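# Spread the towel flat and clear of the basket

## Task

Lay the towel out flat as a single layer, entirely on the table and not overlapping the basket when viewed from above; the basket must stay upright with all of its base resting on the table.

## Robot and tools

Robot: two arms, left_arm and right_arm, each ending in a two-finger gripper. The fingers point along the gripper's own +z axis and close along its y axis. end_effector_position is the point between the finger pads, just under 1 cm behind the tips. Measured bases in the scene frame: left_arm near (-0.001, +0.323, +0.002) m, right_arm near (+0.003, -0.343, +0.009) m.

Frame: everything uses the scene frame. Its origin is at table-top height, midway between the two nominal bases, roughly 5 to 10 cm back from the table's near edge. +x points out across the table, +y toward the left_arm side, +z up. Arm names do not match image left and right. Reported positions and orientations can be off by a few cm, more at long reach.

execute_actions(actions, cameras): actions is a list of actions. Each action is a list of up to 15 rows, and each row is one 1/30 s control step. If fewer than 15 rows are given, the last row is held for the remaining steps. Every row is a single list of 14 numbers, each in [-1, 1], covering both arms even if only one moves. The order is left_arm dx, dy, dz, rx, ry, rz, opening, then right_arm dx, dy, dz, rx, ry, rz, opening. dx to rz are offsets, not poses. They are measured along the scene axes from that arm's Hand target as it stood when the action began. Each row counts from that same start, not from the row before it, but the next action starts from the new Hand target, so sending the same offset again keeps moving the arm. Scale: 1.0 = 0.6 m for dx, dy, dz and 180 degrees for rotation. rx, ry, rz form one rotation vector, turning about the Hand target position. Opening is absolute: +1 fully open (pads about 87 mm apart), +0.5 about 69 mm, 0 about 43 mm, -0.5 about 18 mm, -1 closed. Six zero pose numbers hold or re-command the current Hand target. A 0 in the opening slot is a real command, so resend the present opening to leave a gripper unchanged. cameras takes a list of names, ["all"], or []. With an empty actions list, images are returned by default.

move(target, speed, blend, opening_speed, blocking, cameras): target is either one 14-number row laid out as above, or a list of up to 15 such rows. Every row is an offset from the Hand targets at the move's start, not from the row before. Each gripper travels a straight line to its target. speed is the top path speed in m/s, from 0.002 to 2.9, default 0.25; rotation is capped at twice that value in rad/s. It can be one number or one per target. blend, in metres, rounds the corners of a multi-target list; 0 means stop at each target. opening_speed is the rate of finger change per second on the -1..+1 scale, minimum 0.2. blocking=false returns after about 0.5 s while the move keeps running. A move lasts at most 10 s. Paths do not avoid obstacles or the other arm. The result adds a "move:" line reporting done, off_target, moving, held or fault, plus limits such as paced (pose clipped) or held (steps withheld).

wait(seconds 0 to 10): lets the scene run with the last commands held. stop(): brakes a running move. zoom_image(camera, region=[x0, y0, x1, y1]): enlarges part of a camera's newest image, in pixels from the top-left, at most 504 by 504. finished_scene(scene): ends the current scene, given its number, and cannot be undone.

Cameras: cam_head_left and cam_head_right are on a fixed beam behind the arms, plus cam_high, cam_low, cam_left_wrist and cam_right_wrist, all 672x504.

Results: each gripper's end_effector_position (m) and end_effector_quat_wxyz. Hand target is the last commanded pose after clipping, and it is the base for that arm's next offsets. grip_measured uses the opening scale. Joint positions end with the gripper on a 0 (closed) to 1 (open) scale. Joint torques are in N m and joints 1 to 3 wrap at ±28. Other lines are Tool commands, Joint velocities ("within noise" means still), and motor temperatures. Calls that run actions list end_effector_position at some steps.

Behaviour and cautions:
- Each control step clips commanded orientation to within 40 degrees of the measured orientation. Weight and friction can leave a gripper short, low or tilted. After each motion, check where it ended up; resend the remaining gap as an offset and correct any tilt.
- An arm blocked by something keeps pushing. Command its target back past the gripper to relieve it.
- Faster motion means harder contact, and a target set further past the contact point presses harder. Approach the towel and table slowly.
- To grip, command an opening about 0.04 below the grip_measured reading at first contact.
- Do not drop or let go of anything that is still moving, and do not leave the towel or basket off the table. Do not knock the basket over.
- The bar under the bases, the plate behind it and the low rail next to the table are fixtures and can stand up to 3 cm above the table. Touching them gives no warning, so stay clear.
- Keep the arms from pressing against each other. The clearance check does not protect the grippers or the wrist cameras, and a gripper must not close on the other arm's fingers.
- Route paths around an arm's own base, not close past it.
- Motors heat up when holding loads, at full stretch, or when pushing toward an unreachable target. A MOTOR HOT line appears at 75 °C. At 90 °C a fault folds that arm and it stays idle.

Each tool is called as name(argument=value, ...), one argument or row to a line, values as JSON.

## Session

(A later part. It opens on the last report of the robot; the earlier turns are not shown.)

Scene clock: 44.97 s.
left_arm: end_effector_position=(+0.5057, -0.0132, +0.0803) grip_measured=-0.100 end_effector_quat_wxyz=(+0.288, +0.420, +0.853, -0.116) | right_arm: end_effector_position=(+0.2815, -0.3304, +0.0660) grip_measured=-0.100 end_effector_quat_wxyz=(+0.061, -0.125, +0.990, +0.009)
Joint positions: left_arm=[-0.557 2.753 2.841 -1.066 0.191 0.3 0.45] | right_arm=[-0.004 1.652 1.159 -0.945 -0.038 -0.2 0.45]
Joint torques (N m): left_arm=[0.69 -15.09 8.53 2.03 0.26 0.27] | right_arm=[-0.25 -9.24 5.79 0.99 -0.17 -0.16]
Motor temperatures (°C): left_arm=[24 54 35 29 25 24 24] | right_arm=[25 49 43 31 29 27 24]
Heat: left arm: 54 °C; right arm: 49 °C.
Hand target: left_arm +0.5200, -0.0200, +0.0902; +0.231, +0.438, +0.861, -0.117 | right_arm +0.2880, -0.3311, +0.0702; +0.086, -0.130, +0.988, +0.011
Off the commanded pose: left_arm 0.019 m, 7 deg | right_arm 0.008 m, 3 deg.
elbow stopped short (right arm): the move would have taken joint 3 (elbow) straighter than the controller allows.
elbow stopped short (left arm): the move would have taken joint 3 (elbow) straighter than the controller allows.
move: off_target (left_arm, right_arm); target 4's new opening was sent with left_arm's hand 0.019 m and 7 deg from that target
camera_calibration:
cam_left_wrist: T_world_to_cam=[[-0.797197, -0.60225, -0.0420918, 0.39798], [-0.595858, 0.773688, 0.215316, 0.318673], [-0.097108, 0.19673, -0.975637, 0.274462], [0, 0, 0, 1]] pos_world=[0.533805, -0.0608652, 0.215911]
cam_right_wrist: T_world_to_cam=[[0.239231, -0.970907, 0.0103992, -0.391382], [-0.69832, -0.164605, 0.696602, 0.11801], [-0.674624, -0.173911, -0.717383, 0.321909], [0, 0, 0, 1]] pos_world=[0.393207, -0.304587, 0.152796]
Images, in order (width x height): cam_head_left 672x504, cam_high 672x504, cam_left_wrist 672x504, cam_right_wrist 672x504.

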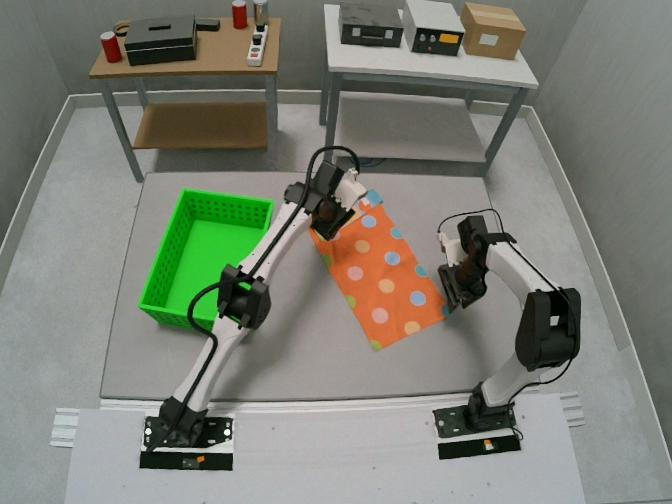

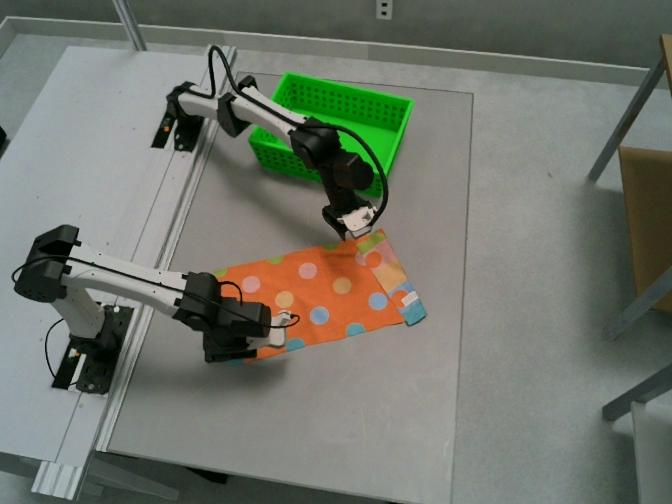

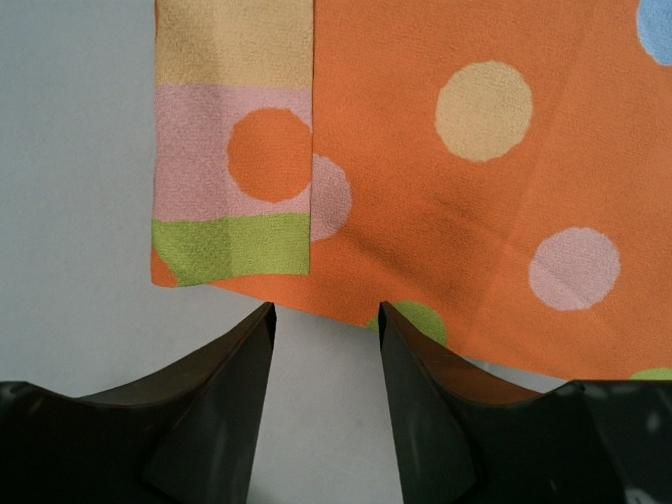

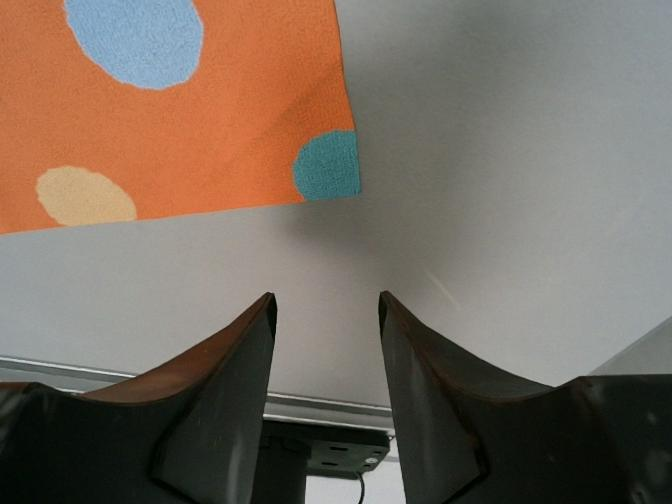

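move(
  target=[
    [-0.133,0.1,0.167,0,0,0,-0.1,0.04,0,-0.05,0,0,0,-0.1],
    [-0.133,0.1,0.167,0,0,0,-0.1,0.04,0,-0.142,0,0,0,-0.1],
    [-0.133,0.1,0.167,0,0,0,-0.1,0.04,0,-0.148,0,0,0,-1],
    [-0.133,0.1,0.167,0,0,0,-0.1,0.038,0,-0.08,0,0,0,-1],
    [-0.133,0.1,0.167,0,0,0,-0.1,-0.102,-0.052,-0.083,0,0,0,-1],
  ],
  cameras=["cam_right_wrist","cam_high","cam_head_right"],
  speed=[0.2,0.12,0.1,0.15,0.1],
  blend=[0,0,0,0.01,0],
  opening_speed=1.0,
)

Scene clock: 52.43 s.
left_arm: end_effector_position=(+0.4429, +0.0362, +0.1725) grip_measured=-0.100 end_effector_quat_wxyz=(+0.239, +0.432, +0.863, -0.111) | right_arm: end_effector_position=(+0.2262, -0.3603, +0.0188) grip_measured=-0.901 end_effector_quat_wxyz=(+0.076, -0.125, +0.989, +0.013)
Joint positions: left_arm=[-0.533 2.531 2.849 -1.405 0.208 0.346 0.45] | right_arm=[-0.127 1.487 0.791 -0.72 -0.069 -0.32 0.049]
Joint torques (N m): left_arm=[0.8 -16.31 6.94 1.1 0.29 0.26] | right_arm=[-0.14 -6.71 5.26 0.78 -0.11 -0.2]
Motor temperatures (°C): left_arm=[24 59 36 29 25 24 23] | right_arm=[25 48 43 31 28 27 24]
Heat: left arm: 59 °C; right arm: 48 °C.
Hand target: left_arm +0.4402, +0.0399, +0.1904; +0.231, +0.438, +0.861, -0.117 | right_arm +0.2267, -0.3622, +0.0203; +0.086, -0.130, +0.988, +0.011
Off the commanded pose: left_arm 0.018 m, 1 deg | right_arm 0.003 m, 1 deg.
elbow stopped short (left arm): the move would have taken joint 3 (elbow) straighter than the controller allows.
move: off_target (left_arm); target 3's new opening was sent with right_arm's hand 0.032 m and 2 deg from that target
camera_calibration:
cam_right_wrist: T_world_to_cam=[[0.239433, -0.9709, 0.00500818, -0.406615], [-0.718161, -0.17363, 0.673868, 0.108938], [-0.653389, -0.164943, -0.738835, 0.244399], [0, 0, 0, 1]] pos_world=[0.33528, -0.335555, 0.109197]
Images, in order (width x height): cam_head_right 672x504, cam_high 672x504, cam_right_wrist 672x504.

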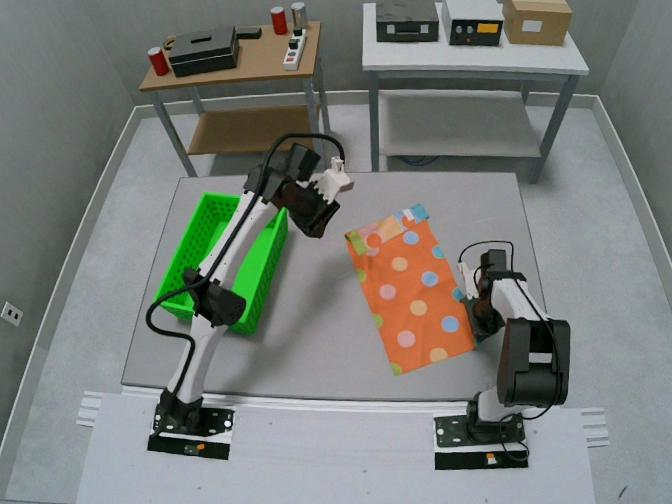

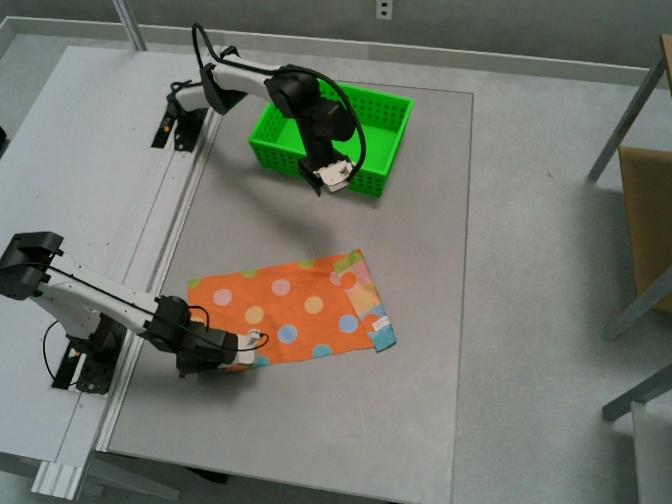

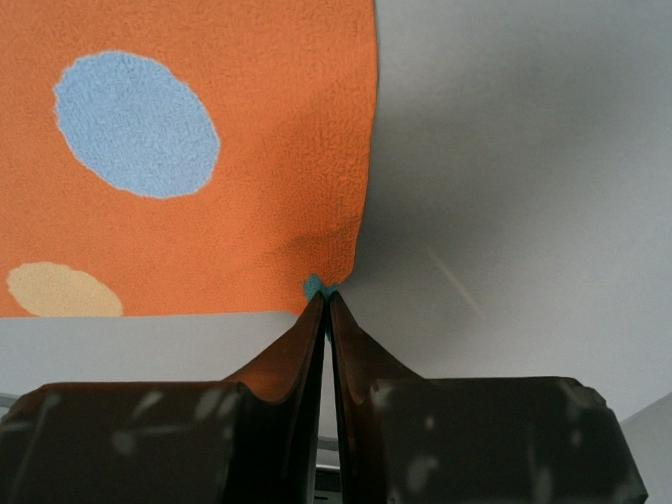

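move(
  target=[
    [0,0,0,0,0,0,-0.1,0,0,-0.01,0,0,0,-0.5],
    [0,0,0,0,0,0,-0.1,0.03,0,0.18,0,0,0,-0.5],
    [0.0947,-0.2148,-0.1923,-0.0439,-0.0341,0.0217,-0.1,0.602,0.187,0.091,-0.0097,-0.1133,-0.2198,-0.1],
  ],
  cameras=["cam_left_wrist","cam_right_wrist","cam_high"],
  speed=[0.2,0.2,0.35],
  blend=[0,0.04,0],
)

Scene clock: 59.30 s.
left_arm: end_effector_position=(+0.4846, -0.0820, +0.0694) grip_measured=-0.100 end_effector_quat_wxyz=(+0.311, +0.404, +0.847, -0.148) | right_arm: end_effector_position=(+0.5903, -0.2445, +0.0756) grip_measured=-0.100 end_effector_quat_wxyz=(+0.285, +0.200, +0.937, -0.028)
Joint positions: left_arm=[-0.665 2.795 2.849 -0.949 0.171 0.165 0.45] | right_arm=[0.154 2.723 2.834 -1.149 0.266 0.557 0.45]
Joint torques (N m): left_arm=[0.18 -15.12 7.8 2.17 -0.12 -0.11] | right_arm=[0.25 -12.85 10.29 0.91 0.38 0.08]
Motor temperatures (°C): left_arm=[24 62 36 30 25 24 23] | right_arm=[25 48 44 30 29 27 24]
Heat: left arm: 62 °C; right arm: 48 °C.
Hand target: left_arm +0.4970, -0.0890, +0.0750; +0.310, +0.397, +0.852, -0.145 | right_arm +0.5879, -0.2499, +0.0751; +0.253, +0.209, +0.943, -0.056
Off the commanded pose: left_arm 0.015 m, 1 deg | right_arm 0.006 m, 5 deg.
elbow stopped short (left arm): the move would have taken joint 3 (elbow) straighter than the controller allows.
elbow stopped short (right arm): the move would have taken joint 3 (elbow) straighter than the controller allows.
move: off_target (left_arm, right_arm); target 3's new opening was sent with right_arm's hand 0.006 m and 5 deg from that target
camera_calibration:
cam_left_wrist: T_world_to_cam=[[-0.791953, -0.610582, -0.0005521, 0.33319], [-0.604459, 0.783883, 0.141974, 0.371763], [-0.086254, 0.11277, -0.98987, 0.264222], [0, 0, 0, 1]] pos_world=[0.511376, -0.117775, 0.208949]
cam_right_wrist: T_world_to_cam=[[-0.403221, -0.913514, -0.0539018, 0.0161695], [-0.876317, 0.368493, 0.310293, 0.605755], [-0.263594, 0.172352, -0.949112, 0.411692], [0, 0, 0, 1]] pos_world=[0.645873, -0.279401, 0.203652]
Images, in order (width x height): cam_high 672x504, cam_left_wrist 672x504, cam_right_wrist 672x504.

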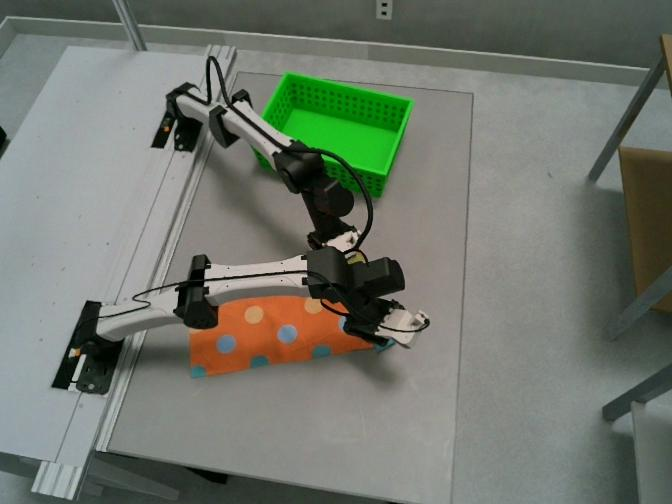

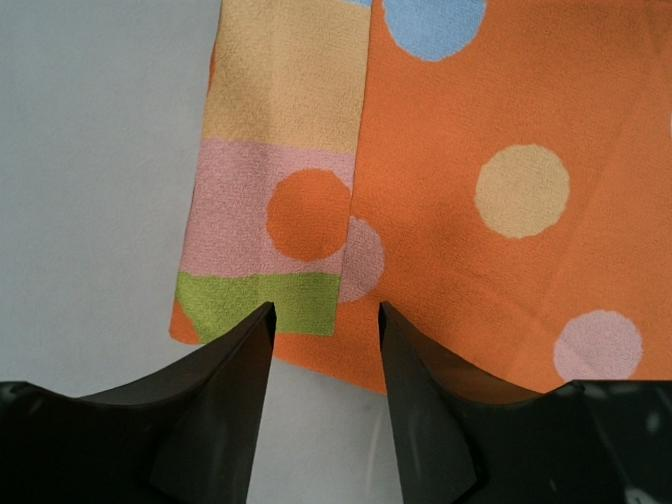

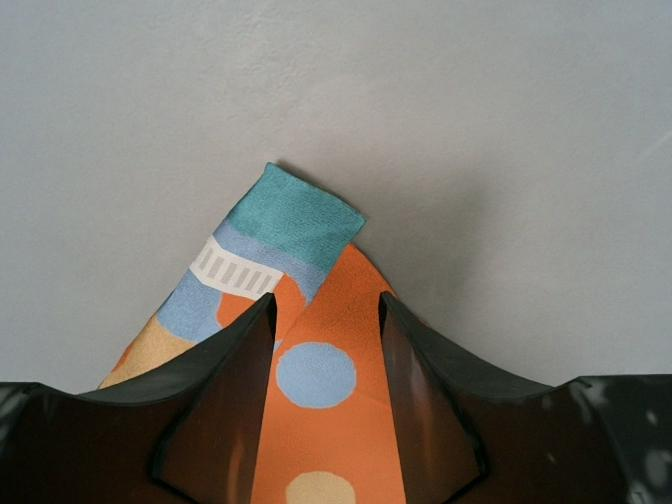

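move(
  target=[-0.018,0.0133,-0.06,-0.0426,-0.0357,0,-0.1,-0.005,0.008,-0.06,-0.0233,-0.0503,0,-0.1],
  cameras=["cam_left_wrist","cam_right_wrist","cam_low"],
  speed=0.15,
)

Scene clock: 63.47 s.
left_arm: end_effector_position=(+0.4809, -0.0798, +0.0281) grip_measured=-0.100 end_effector_quat_wxyz=(+0.367, +0.396, +0.825, -0.166) | right_arm: end_effector_position=(+0.5792, -0.2456, +0.0283) grip_measured=-0.100 end_effector_quat_wxyz=(+0.313, +0.202, +0.925, -0.077)
Joint positions: left_arm=[-0.665 2.5 2.044 -0.311 0.177 0.151 0.45] | right_arm=[0.196 2.514 2.22 -0.732 0.401 0.571 0.45]
Joint torques (N m): left_arm=[0.96 -16.8 4.97 2.25 0.14 -0.18] | right_arm=[0.53 -15.72 5.57 1.83 0.32 -0.17]
Motor temperatures (°C): left_arm=[24 63 36 30 25 24 23] | right_arm=[25 50 44 30 29 27 24]
Heat: left arm: 63 °C; right arm: 50 °C.
Hand target: left_arm +0.4861, -0.0809, +0.0388; +0.383, +0.383, +0.822, -0.179 | right_arm +0.5850, -0.2453, +0.0391; +0.334, +0.203, +0.917, -0.074
Off the commanded pose: left_arm 0.012 m, 3 deg | right_arm 0.012 m, 3 deg.
move: off_target (left_arm, right_arm)
camera_calibration:
cam_left_wrist: T_world_to_cam=[[-0.789619, -0.613296, -0.0192523, 0.330779], [-0.61358, 0.789444, 0.0172402, 0.382019], [0.00462529, 0.025426, -0.999666, 0.172274], [0, 0, 0, 1]] pos_world=[0.494792, -0.103097, 0.171998]
cam_right_wrist: T_world_to_cam=[[-0.435954, -0.899686, 0.0225722, 0.028297], [-0.872754, 0.428759, 0.233381, 0.626019], [-0.219647, 0.0820432, -0.972123, 0.317046], [0, 0, 0, 1]] pos_world=[0.628335, -0.268964, 0.161468]
Images, in order (width x height): cam_low 672x504, cam_left_wrist 672x504, cam_right_wrist 672x504.

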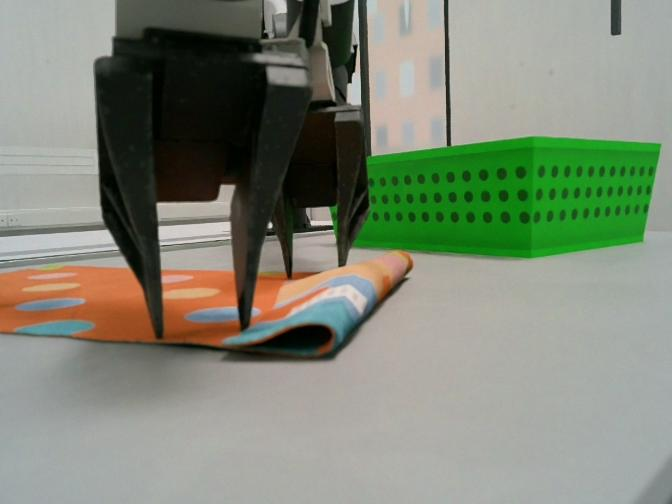

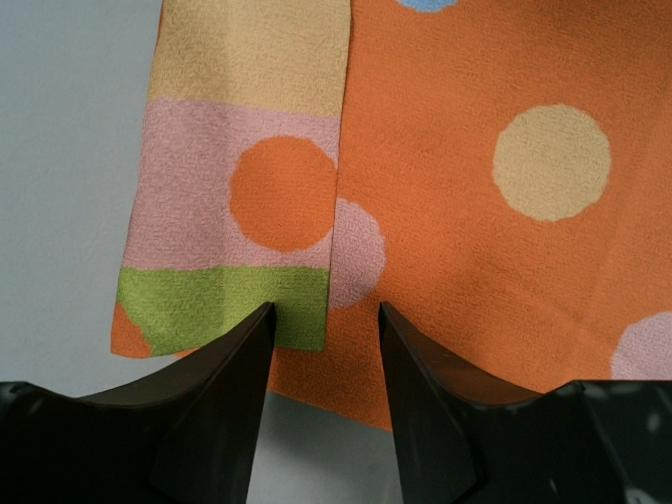

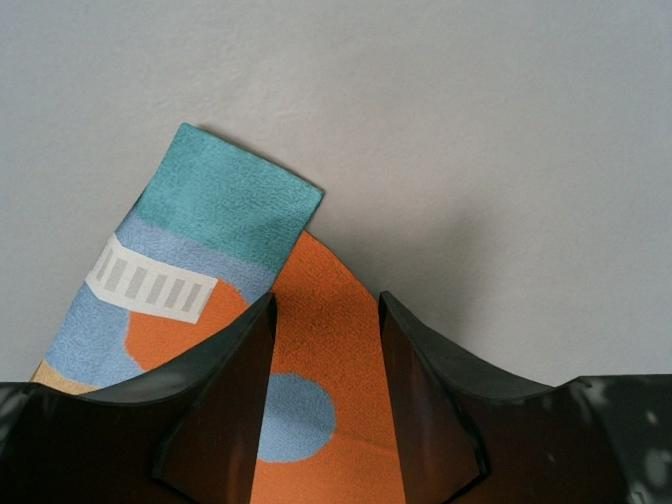

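move(
  target=[
    [0.0165,-0.0017,0.03,0,0,0,-0.1,0.036,0.0077,0.03,0,0,0,-0.1],
    [0.0165,-0.0017,-0.085,0,0,0,-0.1,0.036,0.0077,-0.085,0,0,0,-0.1],
  ],
  cameras=["cam_left_wrist","cam_right_wrist","cam_low"],
  speed=0.12,
)

Scene clock: 66.83 s.
left_arm: end_effector_position=(+0.5022, -0.0893, +0.0273) grip_measured=-0.100 end_effector_quat_wxyz=(+0.417, +0.388, +0.803, -0.176) | right_arm: end_effector_position=(+0.6193, -0.2402, +0.0281) grip_measured=-0.100 end_effector_quat_wxyz=(+0.369, +0.213, +0.902, -0.063)
Joint positions: left_arm=[-0.657 2.529 2.019 -0.147 0.179 0.151 0.45] | right_arm=[0.196 2.607 2.338 -0.632 0.427 0.567 0.45]
Joint torques (N m): left_arm=[0.64 -10.97 4.64 1.94 0.18 -0.13] | right_arm=[0.29 -11.02 4.18 1.55 0.1 -0.11]
Motor temperatures (°C): left_arm=[24 63 36 31 25 24 23] | right_arm=[25 51 44 30 29 27 24]
Heat: left arm: 63 °C; right arm: 51 °C.
Hand target: left_arm +0.4961, -0.0820, -0.0119; +0.383, +0.383, +0.821, -0.179 | right_arm +0.6066, -0.2407, -0.0118; +0.334, +0.203, +0.917, -0.074
Off the commanded pose: left_arm 0.041 m, 4 deg | right_arm 0.042 m, 5 deg.
move: off_target (left_arm, right_arm)
camera_calibration:
cam_left_wrist: T_world_to_cam=[[-0.783839, -0.619246, -0.0461631, 0.339041], [-0.61411, 0.784056, -0.0901367, 0.405374], [0.0920113, -0.0423035, -0.994859, 0.12151], [0, 0, 0, 1]] pos_world=[0.503517, -0.102746, 0.173075]
cam_right_wrist: T_world_to_cam=[[-0.444074, -0.895172, -0.0382829, 0.0584796], [-0.890779, 0.436487, 0.126457, 0.674753], [-0.0964912, 0.090258, -0.991233, 0.2514], [0, 0, 0, 1]] pos_world=[0.651283, -0.264862, 0.166107]
Images, in order (width x height): cam_low 672x504, cam_left_wrist 672x504, cam_right_wrist 672x504.

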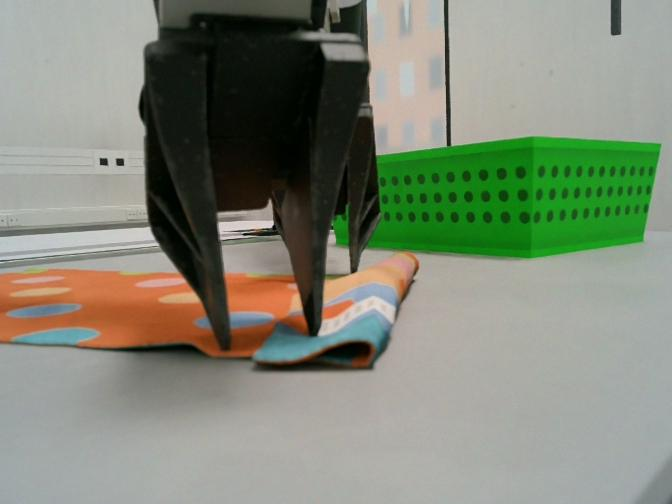

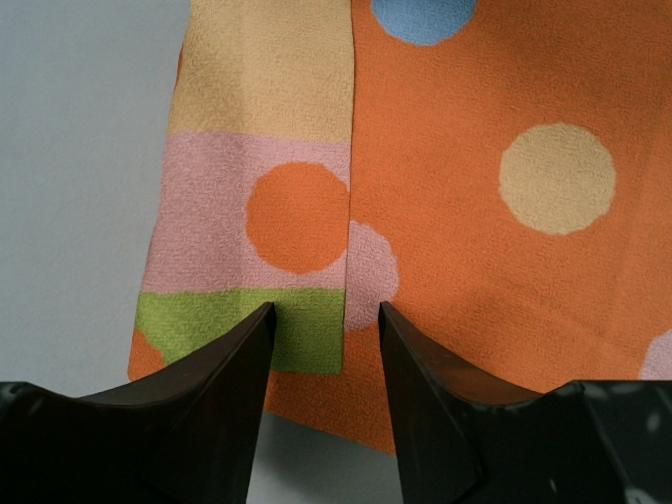

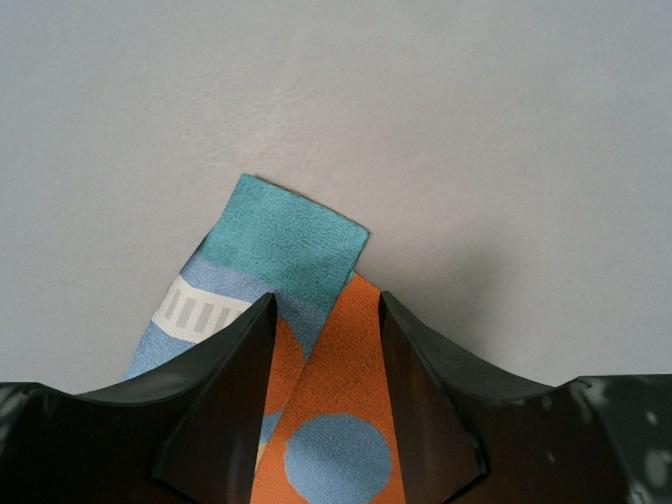

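move(
  target=[0,0,-0.005,0,0,0,-1,0,0,-0.005,0,0,0,-1],
  cameras=["cam_left_wrist","cam_right_wrist"],
  opening_speed=1.0,
)

Scene clock: 68.53 s.
left_arm: end_effector_position=(+0.5054, -0.0917, +0.0279) grip_measured=-1.000 end_effector_quat_wxyz=(+0.426, +0.387, +0.798, -0.178) | right_arm: end_effector_position=(+0.6260, -0.2343, +0.0303) grip_measured=-0.917 end_effector_quat_wxyz=(+0.382, +0.216, +0.897, -0.049)
Joint positions: left_arm=[-0.657 2.533 2.015 -0.116 0.179 0.151 0] | right_arm=[0.2 2.607 2.331 -0.591 0.418 0.576 0.041]
Joint torques (N m): left_arm=[0.58 -11.14 5 1.71 0.17 -0.11] | right_arm=[0.1 -10.73 4.64 1.19 0.08 -0.18]
Motor temperatures (°C): left_arm=[24 63 36 31 25 24 23] | right_arm=[25 52 44 30 29 27 24]
Heat: left arm: 63 °C; right arm: 52 °C.
Hand target: left_arm +0.4961, -0.0820, -0.0149; +0.383, +0.383, +0.821, -0.179 | right_arm +0.6066, -0.2407, -0.0148; +0.334, +0.203, +0.917, -0.074
Off the commanded pose: left_arm 0.045 m, 6 deg | right_arm 0.050 m, 7 deg.
move: off_target (left_arm, right_arm)
camera_calibration:
cam_left_wrist: T_world_to_cam=[[-0.78331, -0.619482, -0.0516454, 0.339975], [-0.611985, 0.783068, -0.11081, 0.408673], [0.109087, -0.0551923, -0.992499, 0.111847], [0, 0, 0, 1]] pos_world=[0.504207, -0.103237, 0.173851]
cam_right_wrist: T_world_to_cam=[[-0.439609, -0.895246, -0.0726525, 0.065044], [-0.895975, 0.431412, 0.105415, 0.680684], [-0.0630294, 0.111436, -0.991771, 0.237719], [0, 0, 0, 1]] pos_world=[0.653453, -0.261916, 0.168734]
Images, in order (width x height): cam_left_wrist 672x504, cam_right_wrist 672x504.

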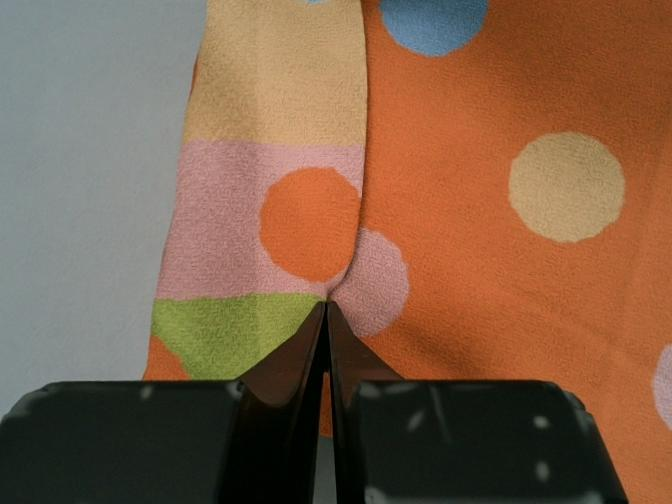

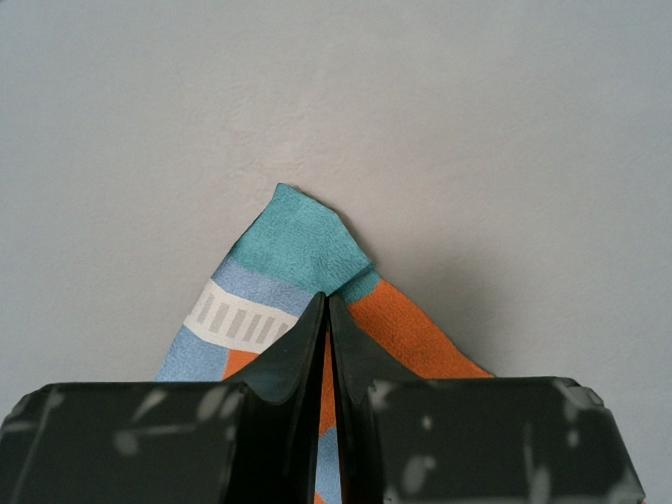

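move(
  target=[0,0,0.14,0,0,0,-1,0.01,0.005,0.14,0,0,0,-1],
  cameras=["cam_left_wrist","cam_right_wrist","cam_low","cam_high"],
  speed=0.15,
)

Scene clock: 71.50 s.
left_arm: end_effector_position=(+0.4962, -0.0836, +0.0466) grip_measured=-1.000 end_effector_quat_wxyz=(+0.381, +0.390, +0.821, -0.168) | right_arm: end_effector_position=(+0.6145, -0.2371, +0.0700) grip_measured=-0.918 end_effector_quat_wxyz=(+0.347, +0.209, +0.912, -0.068)
Joint positions: left_arm=[-0.654 2.533 2.16 -0.365 0.181 0.151 0] | right_arm=[0.2 2.752 2.814 -1.014 0.418 0.573 0.041]
Joint torques (N m): left_arm=[0.84 -17.85 9.17 1.39 0.23 -0.07] | right_arm=[0.17 -13.05 10.52 0.98 0.1 -0.18]
Motor temperatures (°C): left_arm=[24 64 37 31 25 24 23] | right_arm=[25 53 45 30 28 27 24]
Heat: left arm: 64 °C; right arm: 53 °C.
Hand target: left_arm +0.4961, -0.0820, +0.0691; +0.383, +0.383, +0.821, -0.179 | right_arm +0.6126, -0.2377, +0.0689; +0.334, +0.203, +0.917, -0.074
Off the commanded pose: left_arm 0.022 m, 2 deg | right_arm 0.002 m, 2 deg.
move: off_target (left_arm)
camera_calibration:
cam_left_wrist: T_world_to_cam=[[-0.783972, -0.620309, -0.0245884, 0.337722], [-0.620219, 0.784336, -0.01205, 0.398346], [0.0267603, 0.0058033, -0.999625, 0.178225], [0, 0, 0, 1]] pos_world=[0.507057, -0.10398, 0.191263]
cam_right_wrist: T_world_to_cam=[[-0.441886, -0.89694, -0.0153186, 0.0574579], [-0.885214, 0.433215, 0.169475, 0.656659], [-0.145373, 0.0884489, -0.985415, 0.321341], [0, 0, 0, 1]] pos_world=[0.653387, -0.26136, 0.206248]
Images, in order (width x height): cam_high 672x504, cam_low 672x504, cam_left_wrist 672x504, cam_right_wrist 672x504.

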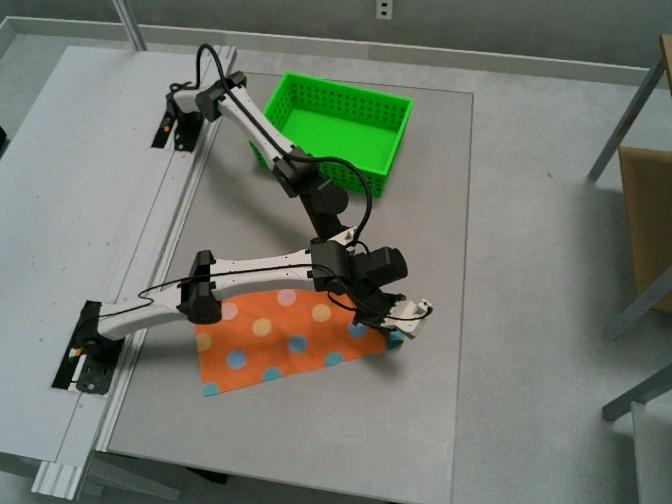

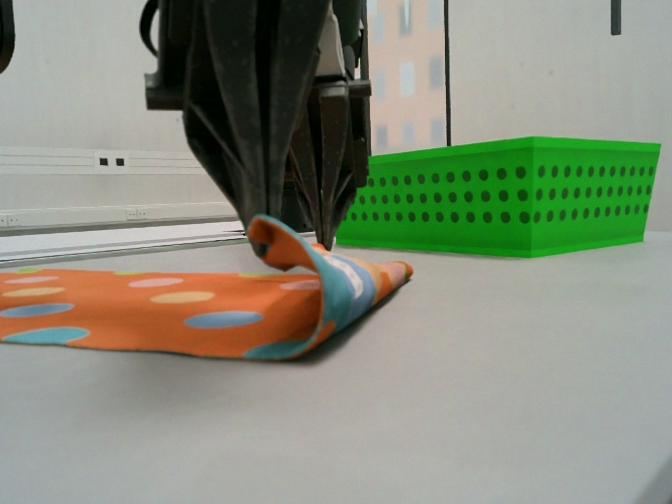

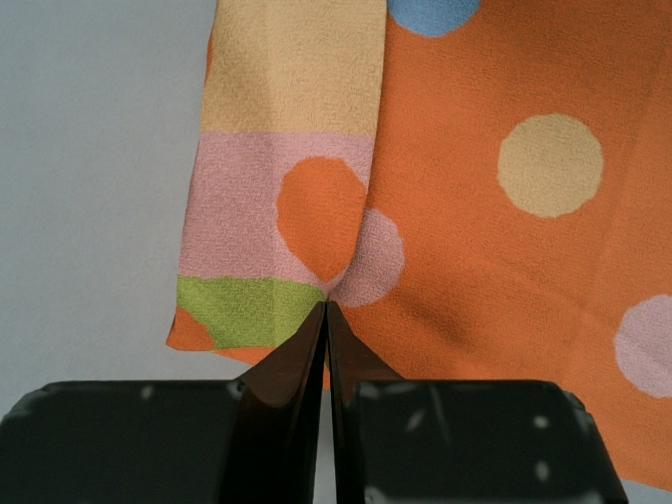

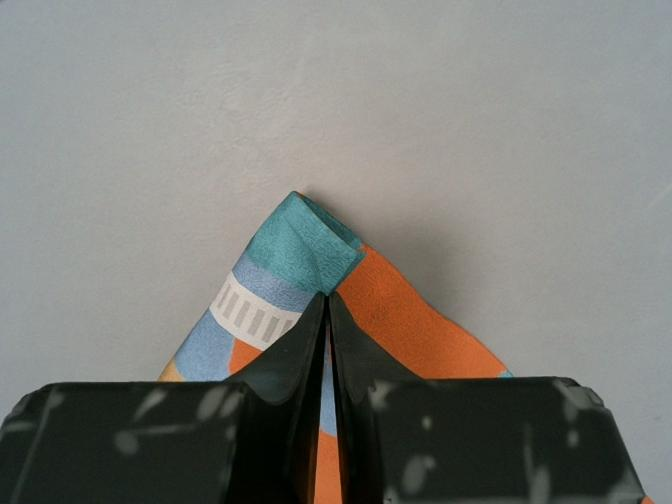

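move(
  target=[
    [0.1,0.058,0.025,-0.015,-0.012,0,-1,0.083,0.05,0.025,-0.021,-0.045,0,-1],
    [0.203,0.115,-0.09,-0.03,-0.025,0,-1,0.172,0.098,-0.09,-0.042,-0.09,0,-1],
  ],
  cameras=["cam_left_wrist","cam_right_wrist","cam_low","cam_high"],
  speed=0.12,
  blend=[0.03,0],
)

Scene clock: 75.33 s.
left_arm: end_effector_position=(+0.6204, -0.0222, +0.0346) grip_measured=-1.000 end_effector_quat_wxyz=(+0.457, +0.364, +0.785, -0.207) | right_arm: end_effector_position=(+0.7150, -0.1787, +0.0376) grip_measured=-0.918 end_effector_quat_wxyz=(+0.560, +0.165, +0.811, -0.038)
Joint positions: left_arm=[-0.435 2.939 2.763 -0.403 0.386 0.217 0] | right_arm=[0.282 3.004 2.857 -0.292 0.551 0.389 0.041]
Joint torques (N m): left_arm=[0.88 -14.27 8.77 1.51 0.13 0.27] | right_arm=[0.31 -12.37 9.1 2.07 0.07 -0.17]
Motor temperatures (°C): left_arm=[24 65 37 31 25 24 24] | right_arm=[25 54 45 31 28 27 24]
Heat: left arm: 65 °C; right arm: 54 °C.
Hand target: left_arm +0.6179, -0.0130, +0.0149; +0.433, +0.371, +0.796, -0.202 | right_arm +0.7158, -0.1789, +0.0149; +0.473, +0.189, +0.854, -0.105
Off the commanded pose: left_arm 0.022 m, 3 deg | right_arm 0.023 m, 14 deg.
elbow stopped short (right arm): the move would have taken joint 3 (elbow) straighter than the controller allows.
move: off_target (left_arm, right_arm)
camera_calibration:
cam_left_wrist: T_world_to_cam=[[-0.774536, -0.63233, -0.0158927, 0.466396], [-0.616777, 0.760581, -0.20274, 0.431056], [0.140287, -0.147228, -0.979104, 0.0879827], [0, 0, 0, 1]] pos_world=[0.614763, -0.019983, 0.180949]
cam_right_wrist: T_world_to_cam=[[-0.325216, -0.937462, -0.124093, 0.0671431], [-0.892916, 0.347634, -0.286097, 0.733039], [0.311344, 0.0177617, -0.950131, -0.0416418], [0, 0, 0, 1]] pos_world=[0.689344, -0.191145, 0.178487]
Images, in order (width x height): cam_high 672x504, cam_low 672x504, cam_left_wrist 672x504, cam_right_wrist 672x504.

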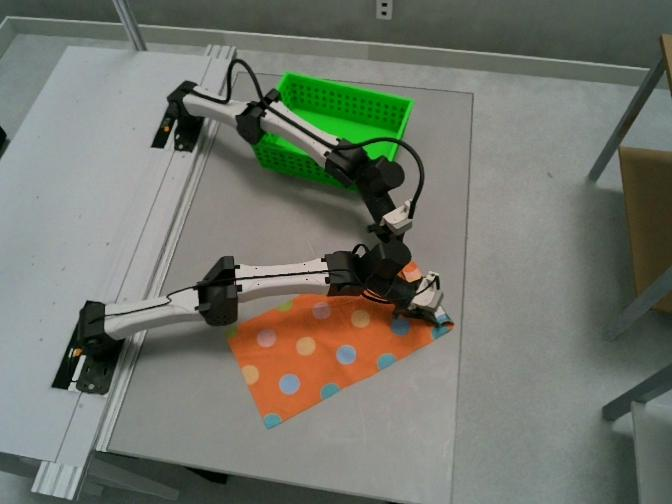

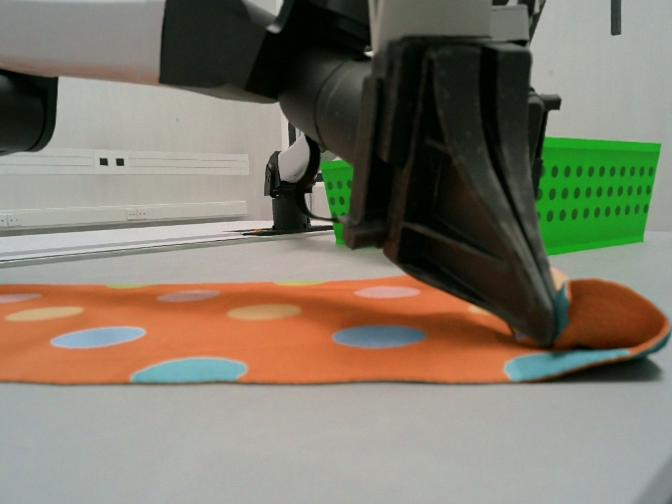

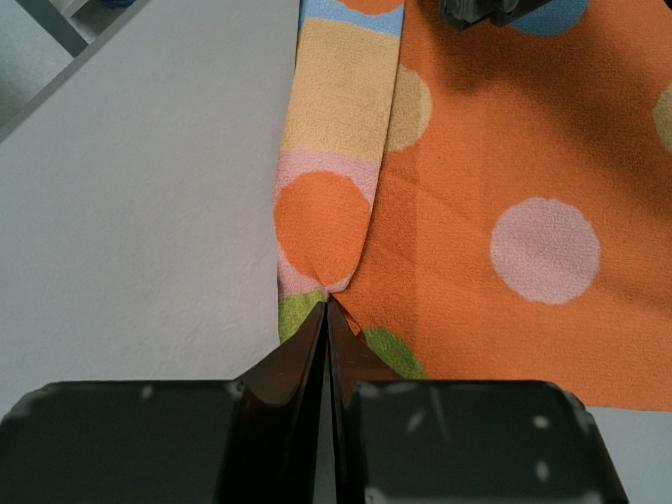

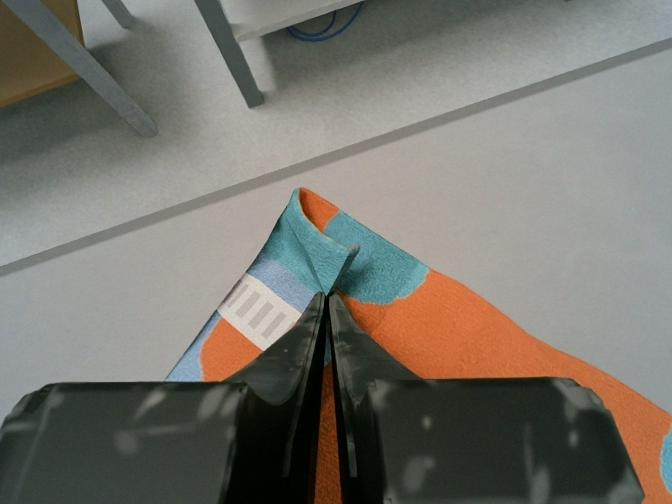

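move(
  target=[
    [0,0,0,0,0,0,-1,0,0,0.01,0,0,0,-0.6],
    [0,0,0,0,0,0,-1,-0.04,0,0.18,0,0,0,-0.6],
    [0,0,0,0,0,0,-1,-0.688,-0.1585,0.1085,-0.034,0.278,0.3335,-0.1],
  ],
  cameras=["cam_left_wrist","cam_right_wrist","cam_high"],
  speed=[0.2,0.2,0.35],
  blend=[0,0.03,0],
)

Scene clock: 83.30 s.
left_arm: end_effector_position=(+0.6204, -0.0222, +0.0346) grip_measured=-1.000 end_effector_quat_wxyz=(+0.457, +0.365, +0.784, -0.206) | right_arm: end_effector_position=(+0.3126, -0.2734, +0.0739) grip_measured=-0.100 end_effector_quat_wxyz=(+0.085, -0.327, +0.941, +0.016)
Joint positions: left_arm=[-0.435 2.939 2.763 -0.403 0.386 0.218 0] | right_arm=[0.189 1.73 1.284 -0.944 -0.056 -0.423 0.45]
Joint torques (N m): left_arm=[0.92 -14.09 9.03 1.49 0.15 0.23] | right_arm=[-0.4 -10.37 5.87 0.31 -0.43 -0.23]
Motor temperatures (°C): left_arm=[24 68 37 31 25 24 24] | right_arm=[25 57 45 31 28 27 24]
Heat: left arm: 68 °C; right arm: 57 °C.
Hand target: left_arm +0.6179, -0.0130, +0.0149; +0.433, +0.371, +0.796, -0.202 | right_arm +0.3029, -0.2740, +0.0800; +0.082, -0.332, +0.939, +0.029
Off the commanded pose: left_arm 0.022 m, 3 deg | right_arm 0.011 m, 2 deg.
elbow stopped short (right arm): the move would have taken joint 3 (elbow) straighter than the controller allows.
move: off_target (left_arm, right_arm); target 3's new opening was sent with right_arm's hand 0.011 m and 2 deg from that target
camera_calibration:
cam_left_wrist: T_world_to_cam=[[-0.775038, -0.631679, -0.0172167, 0.466881], [-0.615941, 0.761255, -0.202749, 0.430497], [0.141179, -0.146534, -0.979079, 0.0874594], [0, 0, 0, 1]] pos_world=[0.614664, -0.0199835, 0.180951]
cam_right_wrist: T_world_to_cam=[[0.610312, -0.791302, 0.0368818, -0.412307], [-0.609129, -0.439022, 0.660471, 0.0434153], [-0.50644, -0.425559, -0.749945, 0.239454], [0, 0, 0, 1]] pos_world=[0.399351, -0.205297, 0.16611]
Images, in order (width x height): cam_high 672x504, cam_left_wrist 672x504, cam_right_wrist 672x504.

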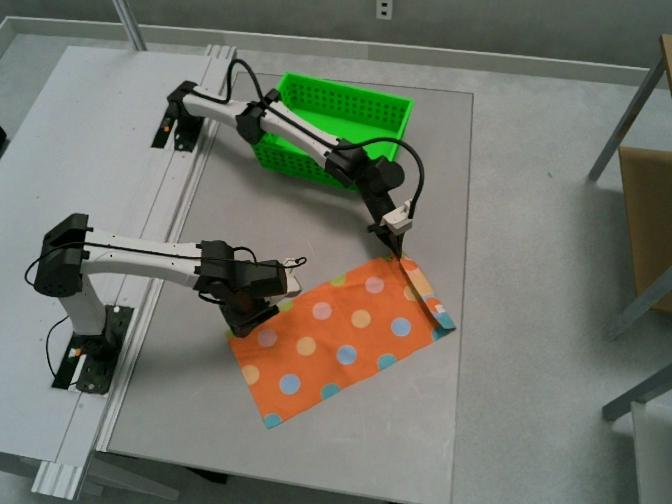

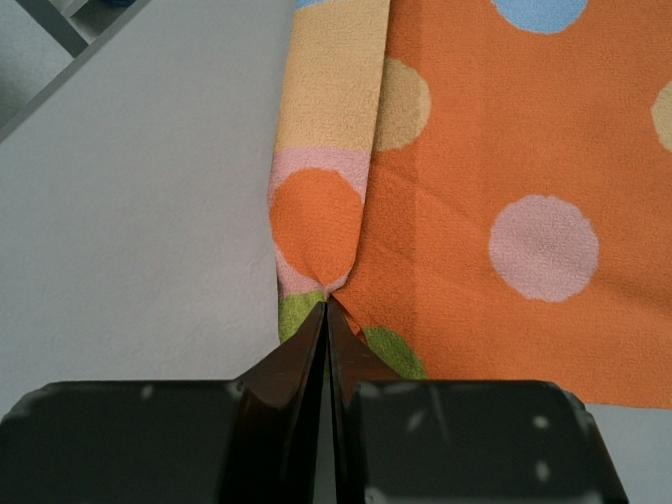

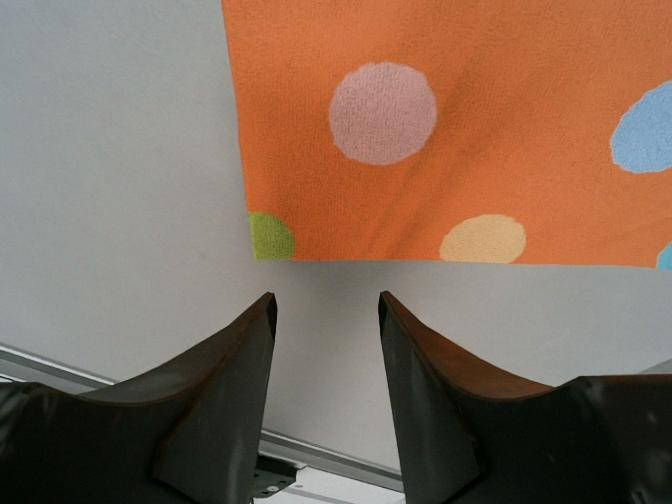

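move(
  target=[
    [0,0,0,0,0,0,-1,-0.018,0.042,-0.06,0,0,0,-0.1],
    [0,0,0,0,0,0,-1,-0.018,0.042,-0.157,0,0,0,-0.1],
    [0,0,0,0,0,0,-1,-0.018,0.042,-0.162,0,0,0,-1],
    [0,0,0,0,0,0,-1,-0.018,0.042,-0.095,0,0,0,-1],
    [0,0,0,0,0,0,-1,-0.185,-0.058,-0.1,0,0,0,-1],
  ],
  cameras=["cam_left_wrist","cam_right_wrist","cam_high"],
  speed=[0.15,0.12,0.1,0.15,0.12],
  blend=[0.01,0,0,0.01,0],
  opening_speed=1.2,
)

Scene clock: 89.03 s.
left_arm: end_effector_position=(+0.6124, -0.0299, +0.0312) grip_measured=-1.000 end_effector_quat_wxyz=(+0.447, +0.374, +0.781, -0.225) | right_arm: end_effector_position=(+0.2108, -0.3021, +0.0212) grip_measured=-0.921 end_effector_quat_wxyz=(+0.110, -0.334, +0.936, +0.028)
Joint positions: left_arm=[-0.439 2.946 2.768 -0.414 0.427 0.217 0] | right_arm=[0.152 1.347 0.686 -0.683 -0.093 -0.472 0.04]
Joint torques (N m): left_arm=[1.2 -14.91 8.23 1.57 -0.18 0.27] | right_arm=[-0.65 -5.3 5.33 0.09 -0.21 -0.17]
Motor temperatures (°C): left_arm=[24 70 37 31 25 24 24] | right_arm=[25 55 45 31 28 27 24]
Heat: left arm: 70 °C; right arm: 55 °C.
Hand target: left_arm +0.6178, -0.0131, +0.0149; +0.433, +0.371, +0.796, -0.202 | right_arm +0.1920, -0.3087, +0.0201; +0.082, -0.332, +0.939, +0.029
Off the commanded pose: left_arm 0.024 m, 4 deg | right_arm 0.020 m, 3 deg.
move: off_target (left_arm, right_arm); target 3's new opening was sent with right_arm's hand 0.031 m and 2 deg from that target
camera_calibration:
cam_left_wrist: T_world_to_cam=[[-0.799124, -0.601086, 0.0097705, 0.470521], [-0.590419, 0.781675, -0.200971, 0.415709], [0.113163, -0.166369, -0.979549, 0.100622], [0, 0, 0, 1]] pos_world=[0.61006, -0.0253852, 0.177513]
cam_right_wrist: T_world_to_cam=[[0.623318, -0.781226, 0.0340693, -0.370673], [-0.627596, -0.4738, 0.617768, -0.00217032], [-0.466474, -0.406448, -0.785622, 0.134355], [0, 0, 0, 1]] pos_world=[0.292358, -0.235999, 0.119521]
Images, in order (width x height): cam_high 672x504, cam_left_wrist 672x504, cam_right_wrist 672x504.

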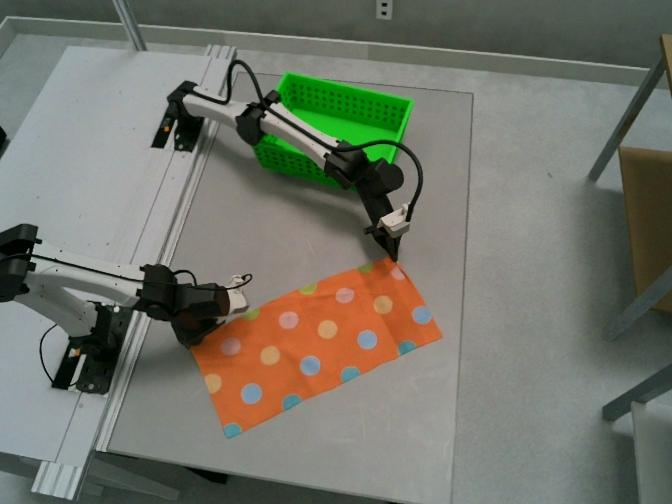

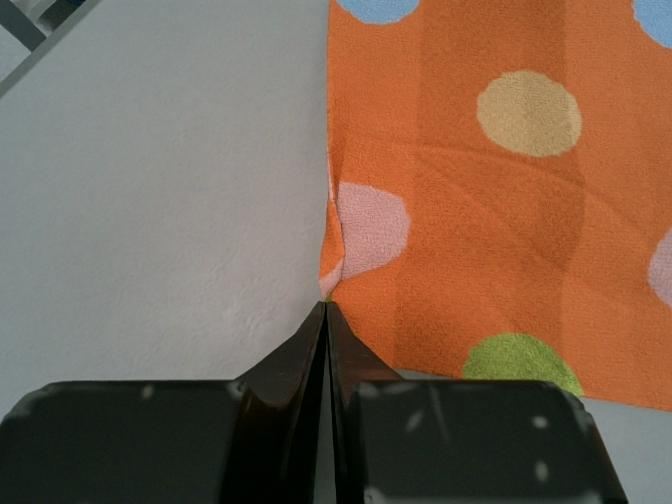

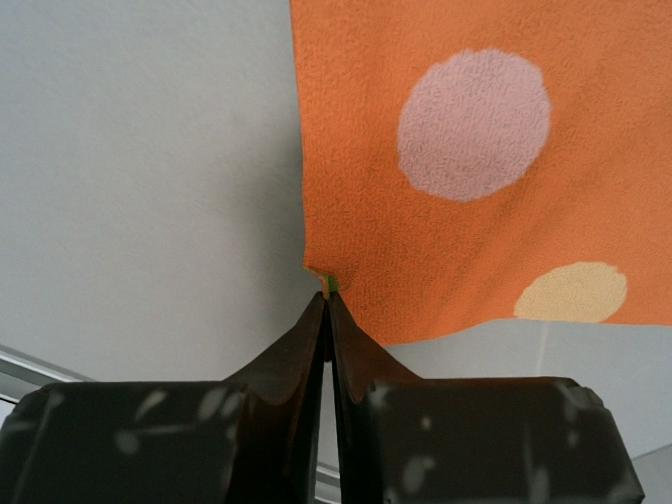

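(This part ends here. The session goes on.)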